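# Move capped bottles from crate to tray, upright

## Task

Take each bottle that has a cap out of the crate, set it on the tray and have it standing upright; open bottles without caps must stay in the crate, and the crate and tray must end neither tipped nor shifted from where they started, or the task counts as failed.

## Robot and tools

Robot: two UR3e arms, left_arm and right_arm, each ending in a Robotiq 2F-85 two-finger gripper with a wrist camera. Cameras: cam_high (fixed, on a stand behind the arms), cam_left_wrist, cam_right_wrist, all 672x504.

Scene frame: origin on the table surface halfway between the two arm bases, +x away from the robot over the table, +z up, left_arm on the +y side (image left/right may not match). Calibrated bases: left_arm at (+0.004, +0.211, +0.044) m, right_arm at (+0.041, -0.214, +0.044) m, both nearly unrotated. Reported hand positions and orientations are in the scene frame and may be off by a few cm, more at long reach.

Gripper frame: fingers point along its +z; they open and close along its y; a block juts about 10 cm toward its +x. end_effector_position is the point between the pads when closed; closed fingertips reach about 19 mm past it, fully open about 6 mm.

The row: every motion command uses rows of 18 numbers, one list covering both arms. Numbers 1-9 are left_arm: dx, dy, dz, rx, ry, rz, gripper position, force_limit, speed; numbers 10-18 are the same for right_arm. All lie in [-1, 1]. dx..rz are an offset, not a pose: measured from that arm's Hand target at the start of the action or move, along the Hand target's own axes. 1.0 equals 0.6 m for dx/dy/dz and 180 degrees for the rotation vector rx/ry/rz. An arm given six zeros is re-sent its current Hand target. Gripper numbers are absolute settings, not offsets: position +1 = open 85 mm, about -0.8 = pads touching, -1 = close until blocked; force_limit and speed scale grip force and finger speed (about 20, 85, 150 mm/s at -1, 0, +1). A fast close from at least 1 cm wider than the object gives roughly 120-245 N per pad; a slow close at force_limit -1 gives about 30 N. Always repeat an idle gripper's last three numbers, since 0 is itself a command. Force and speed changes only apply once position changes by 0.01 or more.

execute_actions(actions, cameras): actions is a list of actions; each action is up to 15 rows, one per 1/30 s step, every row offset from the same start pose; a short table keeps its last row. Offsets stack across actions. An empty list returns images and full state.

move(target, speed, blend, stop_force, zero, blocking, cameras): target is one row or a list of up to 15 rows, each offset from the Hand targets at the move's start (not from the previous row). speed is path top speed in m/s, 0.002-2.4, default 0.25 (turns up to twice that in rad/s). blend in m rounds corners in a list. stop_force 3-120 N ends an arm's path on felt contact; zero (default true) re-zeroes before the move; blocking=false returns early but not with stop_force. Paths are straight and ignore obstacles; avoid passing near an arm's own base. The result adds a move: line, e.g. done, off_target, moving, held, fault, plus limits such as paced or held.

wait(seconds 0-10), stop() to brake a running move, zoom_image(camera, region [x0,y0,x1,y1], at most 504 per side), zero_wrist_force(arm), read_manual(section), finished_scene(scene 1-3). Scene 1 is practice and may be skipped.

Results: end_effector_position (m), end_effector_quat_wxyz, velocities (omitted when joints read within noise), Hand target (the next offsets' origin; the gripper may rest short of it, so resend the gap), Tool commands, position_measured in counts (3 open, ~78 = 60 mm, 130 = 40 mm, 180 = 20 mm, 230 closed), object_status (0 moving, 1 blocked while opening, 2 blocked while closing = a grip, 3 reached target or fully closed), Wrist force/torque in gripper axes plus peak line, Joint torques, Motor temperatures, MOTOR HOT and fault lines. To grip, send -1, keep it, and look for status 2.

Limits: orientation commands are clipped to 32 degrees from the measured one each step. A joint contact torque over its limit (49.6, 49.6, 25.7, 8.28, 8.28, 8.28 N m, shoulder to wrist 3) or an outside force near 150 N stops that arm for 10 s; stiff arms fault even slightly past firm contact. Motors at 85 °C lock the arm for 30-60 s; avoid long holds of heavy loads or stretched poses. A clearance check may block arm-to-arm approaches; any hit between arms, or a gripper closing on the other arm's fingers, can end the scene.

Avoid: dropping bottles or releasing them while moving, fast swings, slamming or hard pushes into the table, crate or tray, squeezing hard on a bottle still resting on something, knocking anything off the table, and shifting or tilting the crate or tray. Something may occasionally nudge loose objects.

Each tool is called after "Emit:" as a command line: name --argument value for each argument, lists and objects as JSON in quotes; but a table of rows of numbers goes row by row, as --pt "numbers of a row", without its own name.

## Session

Emit:
execute_actions --actions '[]'

Emit:
zoom_image --camera "cam_high" --region '[168, 60, 520, 324]'

Scene clock: 0.00 s.
left_arm: end_effector_position=(+0.3918, +0.1466, +0.1296) position_measured=3 object_status=3 end_effector_quat_wxyz=(-0.121, -0.581, +0.782, -0.190) | right_arm: end_effector_position=(+0.0633, -0.3470, +0.1401) position_measured=3 object_status=3 end_effector_quat_wxyz=(-0.238, +0.391, +0.749, +0.480)
Joint positions: left_arm=[-0.213 -1.237 1.645 -2.124 -2.003 -1.541] | right_arm=[1.972 -2.012 -1.587 -2.203 1.97 -0.43]
Joint velocities: within noise
Joint torques (N m): no reading
Motor temperatures (°C): left_arm=[31 33 28 34 40 36] | right_arm=[27 27 37 41 42 36]
Wrist force (N): no reading
Wrist torque (N m): no reading
Wrist force, peak (N): no reading
Hand target: left_arm +0.3918, +0.1466, +0.1296; -0.121, -0.581, +0.782, -0.190 | right_arm +0.0633, -0.3470, +0.1401; -0.238, +0.391, +0.749, +0.480
Tool commands: left_gripper/position=+1.0 left_gripper/force_limit=+1.0 left_gripper/speed=+1.0 right_gripper/position=+1.0 right_gripper/force_limit=+1.0 right_gripper/speed=+1.0

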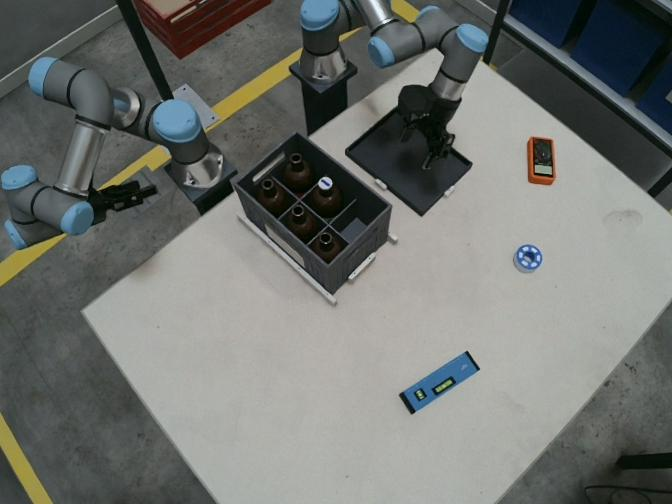

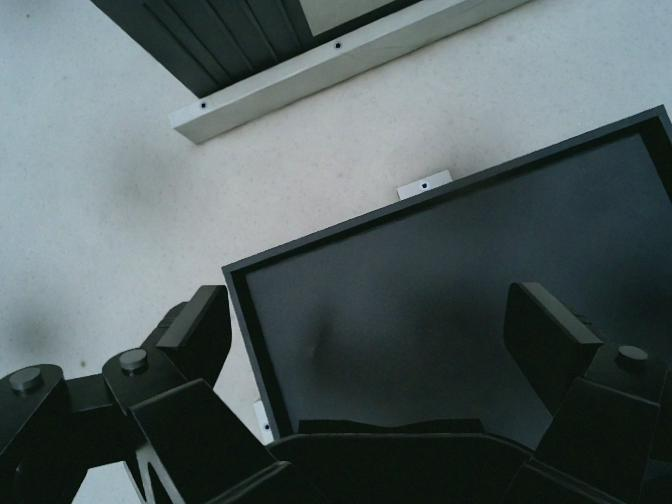

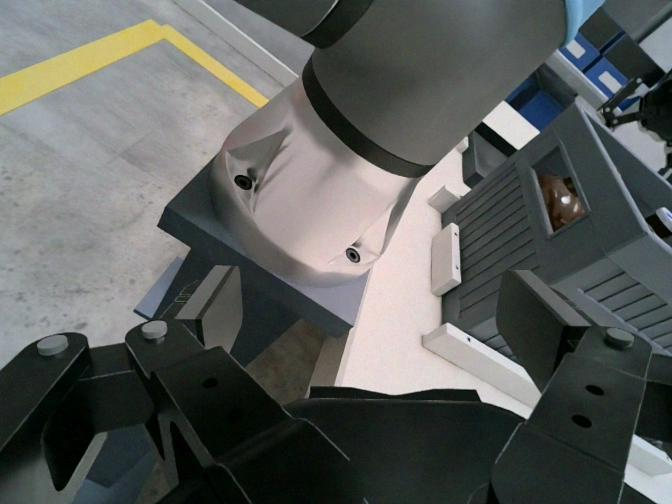

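Scaled by 1.432 from the camera's 672x504 image, which has a finer 960x720 frame.

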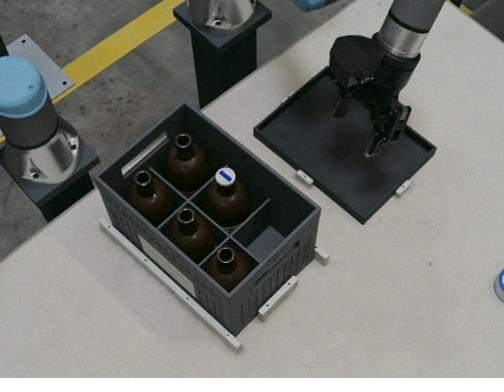

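Emit:
move --pt "-0.233 0.3083 -0.3277 0 0 0 1 1 1 0.0542 0.527 -0.0715 -0.1271 -0.2145 0.3425 0 0 -1" --pt "-0.233 0.3083 -0.3277 0 0 0 1 1 1 0.0317 0.5023 0.3057 -0.1271 -0.2145 0.3425 0 0 -1" --speed '[0.3,0.2]' --blend '[0.04,0]' --cameras '["cam_right_wrist","cam_high"]'

Scene clock: 150.27 s.
left_arm: end_effector_position=(+0.2896, +0.3295, +0.1948) position_measured=3 object_status=3 end_effector_quat_wxyz=(-0.121, -0.581, +0.782, -0.190) | right_arm: end_effector_position=(+0.2043, -0.3185, +0.2675) position_measured=129 object_status=0 end_effector_quat_wxyz=(-0.183, +0.703, +0.561, +0.395)
Joint positions: left_arm=[0.332 -1.418 1.455 -1.491 -2.011 -0.939] | right_arm=[2.284 -1.444 -1.602 -2.099 2.39 0.768]
Joint torques (N m): left_arm=[1.85 -8.21 -12.15 -0.43 0.33 0.69] | right_arm=[-2.68 6.04 12.25 -0.1 0.48 -1.01]
Wrist force (N): left_arm=[0.3 0.3 0.1] | right_arm=[1.5 1.1 -0.2]
Wrist torque (N m): left_arm=[0.04 -0.04 -0.01] | right_arm=[0.12 -0.22 -0.04]
Wrist force, peak (N): left_arm=[0.0 0.6 -0.5] | right_arm=[5.0 3.9 -1.0]
Hand target: left_arm +0.2896, +0.3295, +0.1948; -0.121, -0.581, +0.782, -0.190 (not the last commanded pose) | right_arm +0.2043, -0.3185, +0.2675; -0.183, +0.703, +0.562, +0.395 (not the last commanded pose)
Off the commanded pose: left_arm 0.085 m, 0 deg | right_arm 0.237 m, 33 deg.
move: held (right_arm; a check stopped the path), off_target (left_arm; braked when a check withheld steps of right_arm); path passed 0 of 2 targets; limits=held
pose unreachable (right arm): on one or more control steps of this call, first in action 0 (counted from 0), this arm could not follow its commanded pose, so it was not sent that pose on those steps. It may still have moved: this result reports where it is.
cause: moving toward the commanded pose would bring two parts of the arm too close to each other (its gripper and another part of the arm, with joints 4 (wrist 1) to 6 (wrist 3) between them, 5 mm apart when it was first held).
Images, in order (width x height): cam_high 672x504, cam_right_wrist 672x504.

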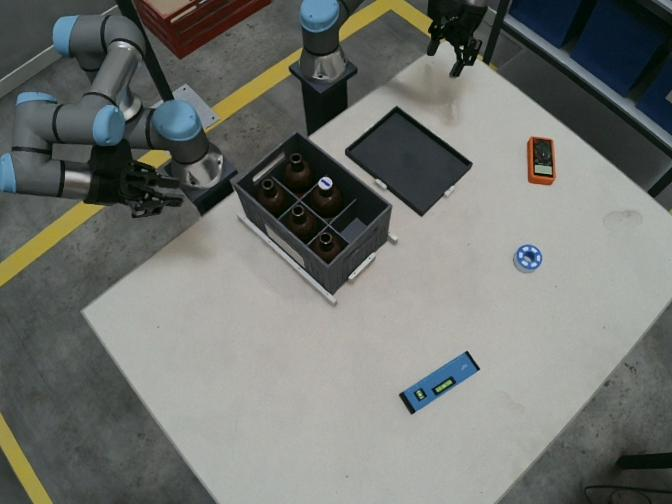

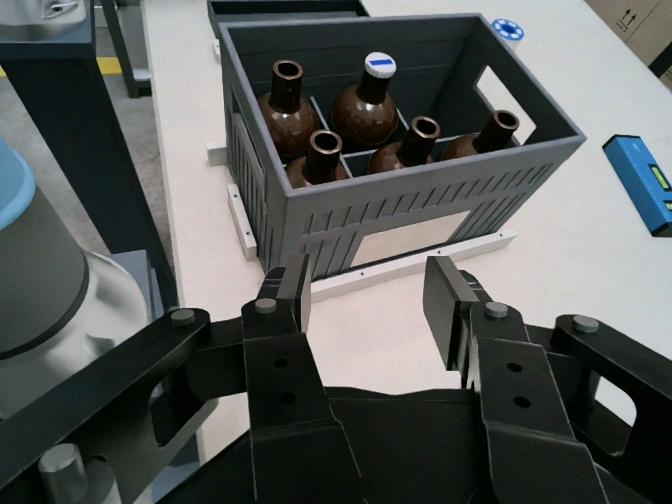

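Emit:
move --pt "-0.0647 0.086 -0.0913 0 0 0 1 1 1 0.0465 0.2358 -0.0398 -0.1959 -0.1112 0.2901 0 0 -1" --pt "-0.0647 0.086 -0.0913 0 0 0 1 1 1 0.1998 0.0313 0.339 -0.0519 -0.0993 0.1425 0 0 -1" --speed '[0.3,0.2]' --blend '[0.04,0]' --cameras '["cam_right_wrist"]'

Scene clock: 210.37 s.
left_arm: end_effector_position=(+0.2841, +0.3393, +0.1984) position_measured=3 object_status=3 end_effector_quat_wxyz=(-0.121, -0.581, +0.782, -0.190) | right_arm: end_effector_position=(+0.2077, -0.3197, +0.2694) position_measured=129 object_status=3 end_effector_quat_wxyz=(-0.180, +0.713, +0.551, +0.395)
Joint positions: left_arm=[0.365 -1.408 1.421 -1.451 -2.007 -0.903] | right_arm=[2.286 -1.434 -1.609 -2.075 2.397 0.812]
Joint torques (N m): left_arm=[2.42 -8.35 -11.98 -0.39 0.27 0.69] | right_arm=[-2.74 5.87 12.32 -0.05 0.48 -0.95]
Wrist force (N): left_arm=[0.2 0.0 0.2] | right_arm=[1.5 1.2 -0.1]
Wrist torque (N m): left_arm=[0.00 -0.02 -0.01] | right_arm=[0.14 -0.22 -0.04]
Wrist force, peak (N): left_arm=[0.4 -0.1 0.3] | right_arm=[2.3 2.3 -0.7]
Hand target: left_arm +0.2840, +0.3394, +0.1984; -0.121, -0.581, +0.782, -0.190 (not the last commanded pose) | right_arm +0.2076, -0.3197, +0.2693; -0.180, +0.713, +0.551, +0.395 (not the last commanded pose)
Off the commanded pose: left_arm 0.073 m, 0 deg | right_arm 0.237 m, 31 deg.
move: held (right_arm; a check stopped the path), off_target (left_arm; braked when a check withheld steps of right_arm); path passed 0 of 2 targets; limits=held
pose unreachable (right arm): on one or more control steps of this call, first in action 0 (counted from 0), this arm could not follow its commanded pose, so it was not sent that pose on those steps. It may still have moved: this result reports where it is.
cause: moving toward the commanded pose would bring two parts of the arm too close to each other (its gripper and another part of the arm, with joints 4 (wrist 1) to 6 (wrist 3) between them, 4 mm apart when it was first held).
Images, in order (width x height): cam_right_wrist 672x504.

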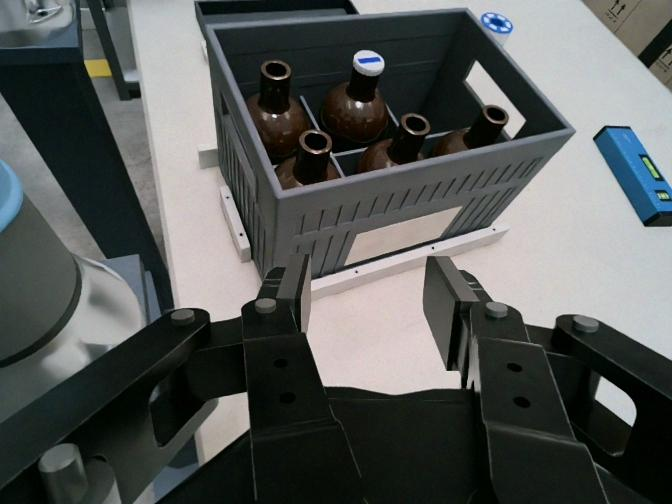

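Emit:
move --pt "-0.0557 0.074 -0.0783 0 0 0 1 1 1 -0.1385 -0.0247 -0.1247 0.0275 -0.2853 0.0799 0 0 -1" --pt "-0.0557 0.074 -0.0783 0 0 0 1 1 1 0.1585 0.0977 0.1392 -0.0475 -0.0974 0.1345 0 0 -1" --pt "-0.0557 0.074 -0.0783 0 0 0 1 1 1 0.2015 0.0148 0.3395 -0.0475 -0.0974 0.1345 0 0 -1" --speed '[0.25,0.25,0.2]' --blend '[0.03,0.03,0]' --cameras '["cam_right_wrist"]'

Scene clock: 427.90 s.
left_arm: end_effector_position=(+0.2500, +0.4000, +0.2199) position_measured=3 object_status=3 end_effector_quat_wxyz=(-0.121, -0.581, +0.782, -0.190) | right_arm: end_effector_position=(+0.3000, -0.1039, +0.2362) position_measured=129 object_status=3 end_effector_quat_wxyz=(-0.120, +0.875, +0.380, +0.276)
Joint positions: left_arm=[0.565 -1.301 1.151 -1.201 -1.972 -0.687] | right_arm=[4.093 -0.708 -2.257 -1.141 1.484 3.268]
Joint torques (N m): left_arm=[2.57 -9.81 -11.67 -0.22 0.38 0.68] | right_arm=[2.04 2.95 9.67 1.31 -1.09 1.1]
Wrist force (N): left_arm=[0.1 0.2 0.1] | right_arm=[2.5 1.8 -0.1]
Wrist torque (N m): left_arm=[0.02 -0.02 -0.01] | right_arm=[0.20 -0.31 -0.11]
Wrist force, peak (N): left_arm=[0.3 0.5 0.2] | right_arm=[3.1 2.3 -0.4]
Hand target: left_arm +0.2500, +0.4000, +0.2199; -0.121, -0.581, +0.782, -0.190 | right_arm +0.3000, -0.1039, +0.2362; -0.120, +0.875, +0.380, +0.276
Off the commanded pose: left_arm 0.000 m, 0 deg | right_arm 0.000 m, 0 deg.
move: done
Images, in order (width x height): cam_right_wrist 672x504.

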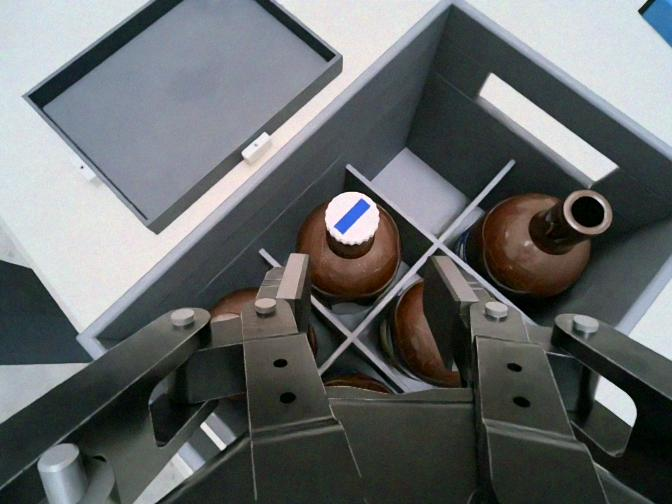

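Emit:
move --target '[0,0,0,0,0,0,1,1,1,0.0037,-0.0040,0.1692,0,0,0,0,0,-1]' --speed 0.06 --stop_force 8

Emit:
execute_actions --actions '[[[0,0,0,0,0,0,1,1,1,0,0,0,0,0,0,-1,0,-1]],[[0,0,0,0,0,0,1,1,1,0,0,0,0,0,0,-1,0,-1]],[[0,0,0,0,0,0,1,1,1,0,0,0,0,0,0,-1,0,-1]]]' --cameras '["cam_right_wrist"]'

Scene clock: 448.33 s.
left_arm: end_effector_position=(+0.2500, +0.4000, +0.2199) position_measured=3 object_status=3 end_effector_quat_wxyz=(-0.121, -0.581, +0.782, -0.190) | right_arm: end_effector_position=(+0.3392, -0.0583, +0.1544) position_measured=129 object_status=3 end_effector_quat_wxyz=(-0.120, +0.875, +0.380, +0.276)
Joint positions: left_arm=[0.565 -1.301 1.151 -1.201 -1.972 -0.687] | right_arm=[4.051 -1.189 -2.507 -0.407 1.507 3.233]
Joint torques (N m): left_arm=[2.39 -10.17 -11.91 -0.31 0.38 0.69] | right_arm=[-2.79 2.93 8.39 3.39 0.75 -1.02]
Wrist force (N): left_arm=[0.0 0.0 0.0] | right_arm=[2.6 1.7 -0.1]
Wrist torque (N m): left_arm=[0.00 0.01 -0.01] | right_arm=[0.18 -0.33 -0.08]
Wrist force, peak (N): left_arm=[0.3 0.3 0.3] | right_arm=[2.8 1.8 -0.2]
Hand target: left_arm +0.2500, +0.4000, +0.2199; -0.121, -0.581, +0.782, -0.190 | right_arm +0.3392, -0.0583, +0.1544; -0.120, +0.875, +0.380, +0.276
Off the commanded pose: left_arm 0.000 m, 0 deg | right_arm 0.000 m, 0 deg.
move: done

Scene clock: 450.03 s.
left_arm: end_effector_position=(+0.2500, +0.4000, +0.2199) position_measured=3 object_status=3 end_effector_quat_wxyz=(-0.121, -0.581, +0.782, -0.190) | right_arm: end_effector_position=(+0.3392, -0.0583, +0.1544) position_measured=166 object_status=2 end_effector_quat_wxyz=(-0.120, +0.875, +0.380, +0.276)
Joint positions: left_arm=[0.565 -1.301 1.151 -1.201 -1.972 -0.687] | right_arm=[4.051 -1.189 -2.507 -0.407 1.507 3.233]
Joint torques (N m): left_arm=[2.66 -9.65 -11.53 -0.31 0.36 0.72] | right_arm=[-2.74 2.83 8.37 0.88 -0.71 -0.98]
Wrist force (N): left_arm=[0.2 0.1 0.2] | right_arm=[5.3 0.1 -4.7]
Wrist torque (N m): left_arm=[0.02 -0.03 -0.01] | right_arm=[0.20 -0.35 -0.06]
Wrist force, peak (N): left_arm=[0.3 0.3 0.3] | right_arm=[5.2 0.2 -4.8]
Hand target: left_arm +0.2500, +0.4000, +0.2199; -0.121, -0.581, +0.782, -0.190 | right_arm +0.3392, -0.0583, +0.1544; -0.120, +0.875, +0.380, +0.276
Off the commanded pose: left_arm 0.000 m, 0 deg | right_arm 0.000 m, 0 deg.
Images, in order (width x height): cam_right_wrist 672x504.

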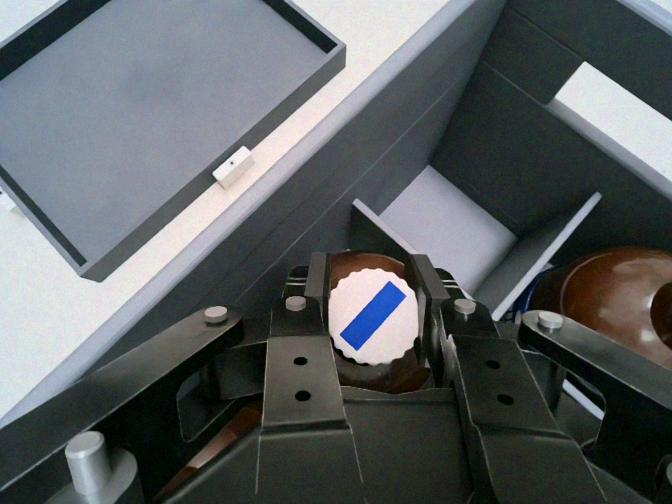

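Emit:
move --pt "0 0 0 0 0 0 1 1 1 0.1822 0 -0.2602 0 0 0 -1 0 -1" --pt "0 0 0 0 0 0 1 1 1 0.325 -0.1265 -0.1602 0.0446 0 -0.0637 -1 0 -1" --pt "0 0 0 0 0 0 1 1 1 0.3722 -0.2567 0.0457 0.0892 0 -0.1274 -1 0 -1" --pt "0 0 0 0 0 0 1 1 1 0.286 -0.2567 0.1685 0.0892 0 -0.1274 -1 0 -1" --speed '[0.15,0.2,0.2,0.15]' --blend '[0.005,0.02,0.03,0]'

Emit:
move --target '[0,0,0,0,0,0,1,1,1,-0.0239,0,0.0341,0,0,0,-1,0,-1]' --speed 0.03 --stop_force 3.5 --cameras '["cam_high","cam_right_wrist"]'

Scene clock: 483.50 s.
left_arm: end_effector_position=(+0.2500, +0.4000, +0.2199) position_measured=3 object_status=3 end_effector_quat_wxyz=(-0.121, -0.581, +0.782, -0.190) | right_arm: end_effector_position=(+0.3621, +0.1919, +0.1703) position_measured=166 object_status=2 end_effector_quat_wxyz=(-0.183, +0.757, +0.580, +0.239) end_effector_velocity=(+0.001, +0.000, +0.001) end_effector_angular_velocity=(+0.004, -0.003, -0.001)
Joint positions: left_arm=[0.565 -1.301 1.151 -1.201 -1.972 -0.687] | right_arm=[4.217 -2.011 -1.566 -0.533 1.692 2.967]
Joint velocities: left_arm=[within noise] | right_arm=[-0.001 0.001 -0.002 0.005 -0.001 0]
Joint torques (N m): left_arm=[2.44 -9.9 -11.71 -0.32 0.31 0.58] | right_arm=[1.8 16.51 11.14 4.46 -0.51 1.08]
Wrist force (N): left_arm=[0.1 0.0 0.2] | right_arm=[-0.4 1.8 4.5]
Wrist torque (N m): left_arm=[0.00 -0.02 -0.01] | right_arm=[0.19 -0.34 -0.11]
Wrist force, peak (N): left_arm=[0.3 0.3 0.3] | right_arm=[5.2 0.2 -5.0]
Hand target: left_arm +0.2500, +0.4000, +0.2199; -0.121, -0.581, +0.782, -0.190 | right_arm +0.3621, +0.1920, +0.1703; -0.183, +0.757, +0.580, +0.239
Off the commanded pose: left_arm 0.000 m, 0 deg | right_arm 0.000 m, 0 deg.
move: done

Scene clock: 485.47 s.
left_arm: end_effector_position=(+0.2500, +0.4000, +0.2199) position_measured=3 object_status=3 end_effector_quat_wxyz=(-0.121, -0.581, +0.782, -0.190) | right_arm: end_effector_position=(+0.3621, +0.1919, +0.1526) position_measured=166 object_status=2 end_effector_quat_wxyz=(-0.183, +0.757, +0.580, +0.239)
Joint positions: left_arm=[0.565 -1.301 1.151 -1.201 -1.972 -0.687] | right_arm=[4.217 -2.045 -1.607 -0.46 1.692 2.967]
Joint torques (N m): left_arm=[2.32 -10.03 -11.53 -0.28 0.32 0.64] | right_arm=[0.41 19.66 14.37 2.04 -0.63 -0.34]
Wrist force (N): left_arm=[0.1 0.0 0.2] | right_arm=[0.6 1.6 3.1]
Wrist torque (N m): left_arm=[0.00 -0.01 -0.01] | right_arm=[0.20 -0.35 -0.11]
Wrist force, peak (N): left_arm=[0.3 0.3 0.2] | right_arm=[6.1 0.2 -6.4]
Hand target: left_arm +0.2500, +0.4000, +0.2199; -0.121, -0.581, +0.782, -0.190 | right_arm +0.3621, +0.1919, +0.1526; -0.183, +0.757, +0.580, +0.239 (not the last commanded pose)
Off the commanded pose: left_arm 0.000 m, 0 deg | right_arm 0.007 m, 0 deg.
move: contact (right_arm)
Images, in order (width x height): cam_high 672x504, cam_right_wrist 672x504.

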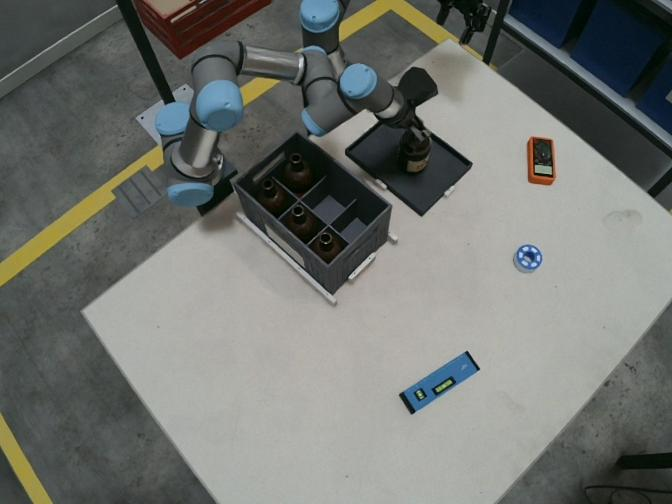

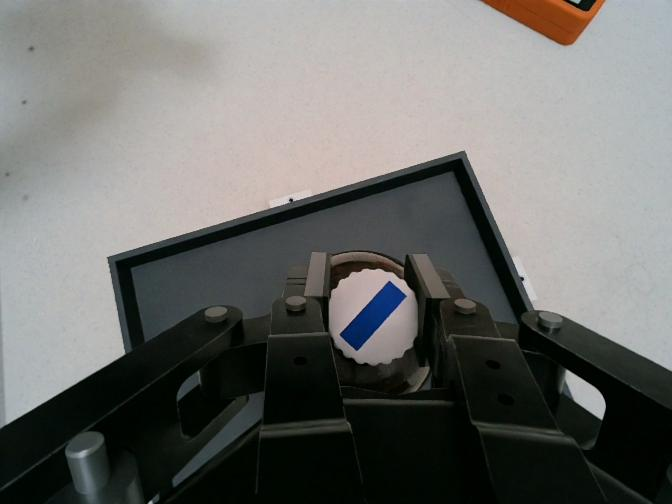

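Lower 1 mm, release, retreat.

Emit:
move --target '[0,0,0,0,0,0,1,1,1,-0.0010,0,0.0014,0,0,0,-1,0,-1]' --speed 0.02

Emit:
execute_actions --actions '[[[0,0,0,0,0,0,1,1,1,0,0,0,0,0,0,0,0,-1]],[[0,0,0,0,0,0,1,1,1,0,0,0,0,0,0,0,0,-1]]]'

Emit:
move --pt "0 0 0 0 0 0 1 1 1 0 0 -0.03 0 0 0 0 0 -1" --pt "0 0 0 0 0 0 1 1 1 0 0 -0.2 0 0 0 0 0 -1" --speed '[0.05,0.2]' --blend 0.005 --cameras '["cam_high","cam_right_wrist"]'

Scene clock: 494.60 s.
left_arm: end_effector_position=(+0.2500, +0.4000, +0.2199) position_measured=3 object_status=3 end_effector_quat_wxyz=(-0.121, -0.581, +0.782, -0.190) | right_arm: end_effector_position=(+0.3621, +0.1919, +0.1518) position_measured=166 object_status=2 end_effector_quat_wxyz=(-0.183, +0.757, +0.580, +0.239)
Joint positions: left_arm=[0.565 -1.301 1.151 -1.201 -1.972 -0.687] | right_arm=[4.217 -2.046 -1.609 -0.455 1.692 2.967]
Joint torques (N m): left_arm=[2.18 -10.06 -11.51 -0.34 0.29 0.56] | right_arm=[-1.02 11.22 6.2 2.28 -0.47 0.19]
Wrist force (N): left_arm=[0.1 0.2 0.3] | right_arm=[5.3 0.5 -5.5]
Wrist torque (N m): left_arm=[0.02 -0.01 -0.01] | right_arm=[0.25 -0.35 -0.09]
Wrist force, peak (N): left_arm=[0.4 0.1 0.3] | right_arm=[5.3 0.5 -5.5]
Hand target: left_arm +0.2500, +0.4000, +0.2199; -0.121, -0.581, +0.782, -0.190 | right_arm +0.3621, +0.1919, +0.1516; -0.183, +0.757, +0.580, +0.239
Off the commanded pose: left_arm 0.000 m, 0 deg | right_arm 0.000 m, 0 deg.
move: done

Scene clock: 495.80 s.
left_arm: end_effector_position=(+0.2500, +0.4000, +0.2199) position_measured=3 object_status=3 end_effector_quat_wxyz=(-0.121, -0.581, +0.782, -0.190) | right_arm: end_effector_position=(+0.3621, +0.1919, +0.1516) position_measured=129 object_status=3 end_effector_quat_wxyz=(-0.183, +0.757, +0.580, +0.239)
Joint positions: left_arm=[0.565 -1.301 1.151 -1.201 -1.972 -0.687] | right_arm=[4.217 -2.047 -1.61 -0.455 1.692 2.967]
Joint torques (N m): left_arm=[2.07 -10.11 -11.94 -0.4 0.35 0.56] | right_arm=[-1.86 17.97 12.78 3.05 -0.29 0.2]
Wrist force (N): left_arm=[0.4 0.2 0.3] | right_arm=[2.8 1.9 -0.1]
Wrist torque (N m): left_arm=[0.02 -0.06 -0.01] | right_arm=[0.21 -0.35 -0.11]
Wrist force, peak (N): left_arm=[0.4 0.2 0.3] | right_arm=[5.8 0.4 -6.3]
Hand target: left_arm +0.2500, +0.4000, +0.2199; -0.121, -0.581, +0.782, -0.190 | right_arm +0.3621, +0.1919, +0.1516; -0.183, +0.757, +0.580, +0.239
Off the commanded pose: left_arm 0.000 m, 0 deg | right_arm 0.000 m, 0 deg.

Scene clock: 497.50 s.
left_arm: end_effector_position=(+0.2500, +0.4000, +0.2199) position_measured=3 object_status=3 end_effector_quat_wxyz=(-0.121, -0.581, +0.782, -0.190) | right_arm: end_effector_position=(+0.3442, +0.1254, +0.2498) position_measured=129 object_status=3 end_effector_quat_wxyz=(-0.183, +0.757, +0.580, +0.239)
Joint positions: left_arm=[0.565 -1.301 1.151 -1.201 -1.972 -0.687] | right_arm=[4.169 -1.675 -1.618 -0.824 1.719 2.928]
Joint torques (N m): left_arm=[2.14 -9.79 -11.58 -0.41 0.3 0.58] | right_arm=[-2.73 14.07 13.8 1.35 1.11 -1.01]
Wrist force (N): left_arm=[0.1 0.2 0.2] | right_arm=[2.7 1.7 0.0]
Wrist torque (N m): left_arm=[0.02 -0.02 -0.01] | right_arm=[0.18 -0.34 -0.08]
Wrist force, peak (N): left_arm=[0.4 0.2 0.1] | right_arm=[2.8 1.9 -1.0]
Hand target: left_arm +0.2500, +0.4000, +0.2199; -0.121, -0.581, +0.782, -0.190 | right_arm +0.3442, +0.1254, +0.2498; -0.183, +0.757, +0.580, +0.239
Off the commanded pose: left_arm 0.000 m, 0 deg | right_arm 0.000 m, 0 deg.
move: done
Images, in order (width x height): cam_high 672x504, cam_right_wrist 672x504.

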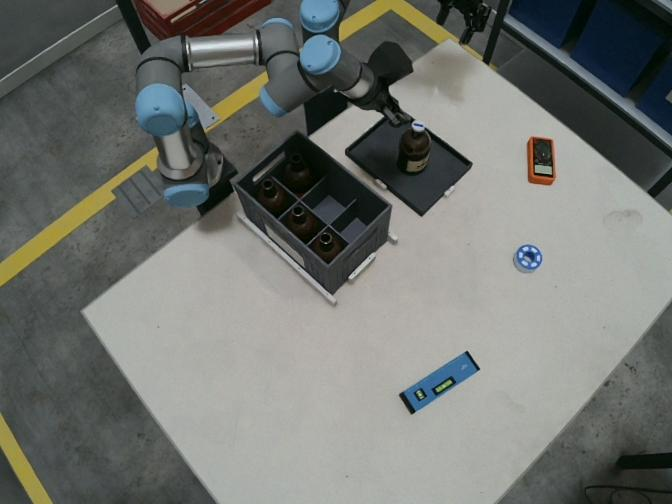

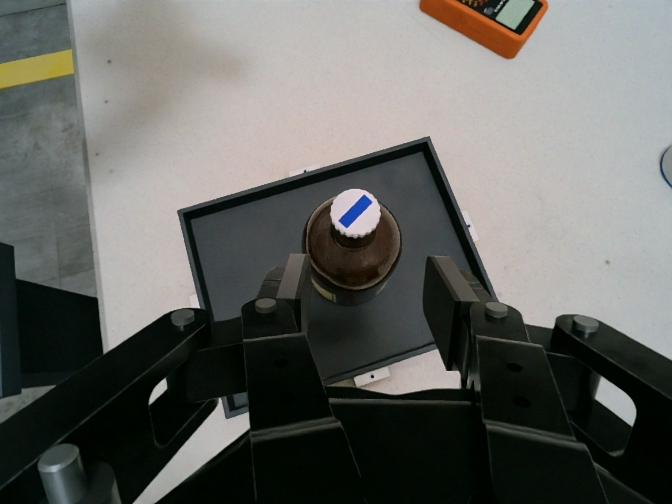

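Emit:
finished_scene --scene 2

The scene is finished: the task was done.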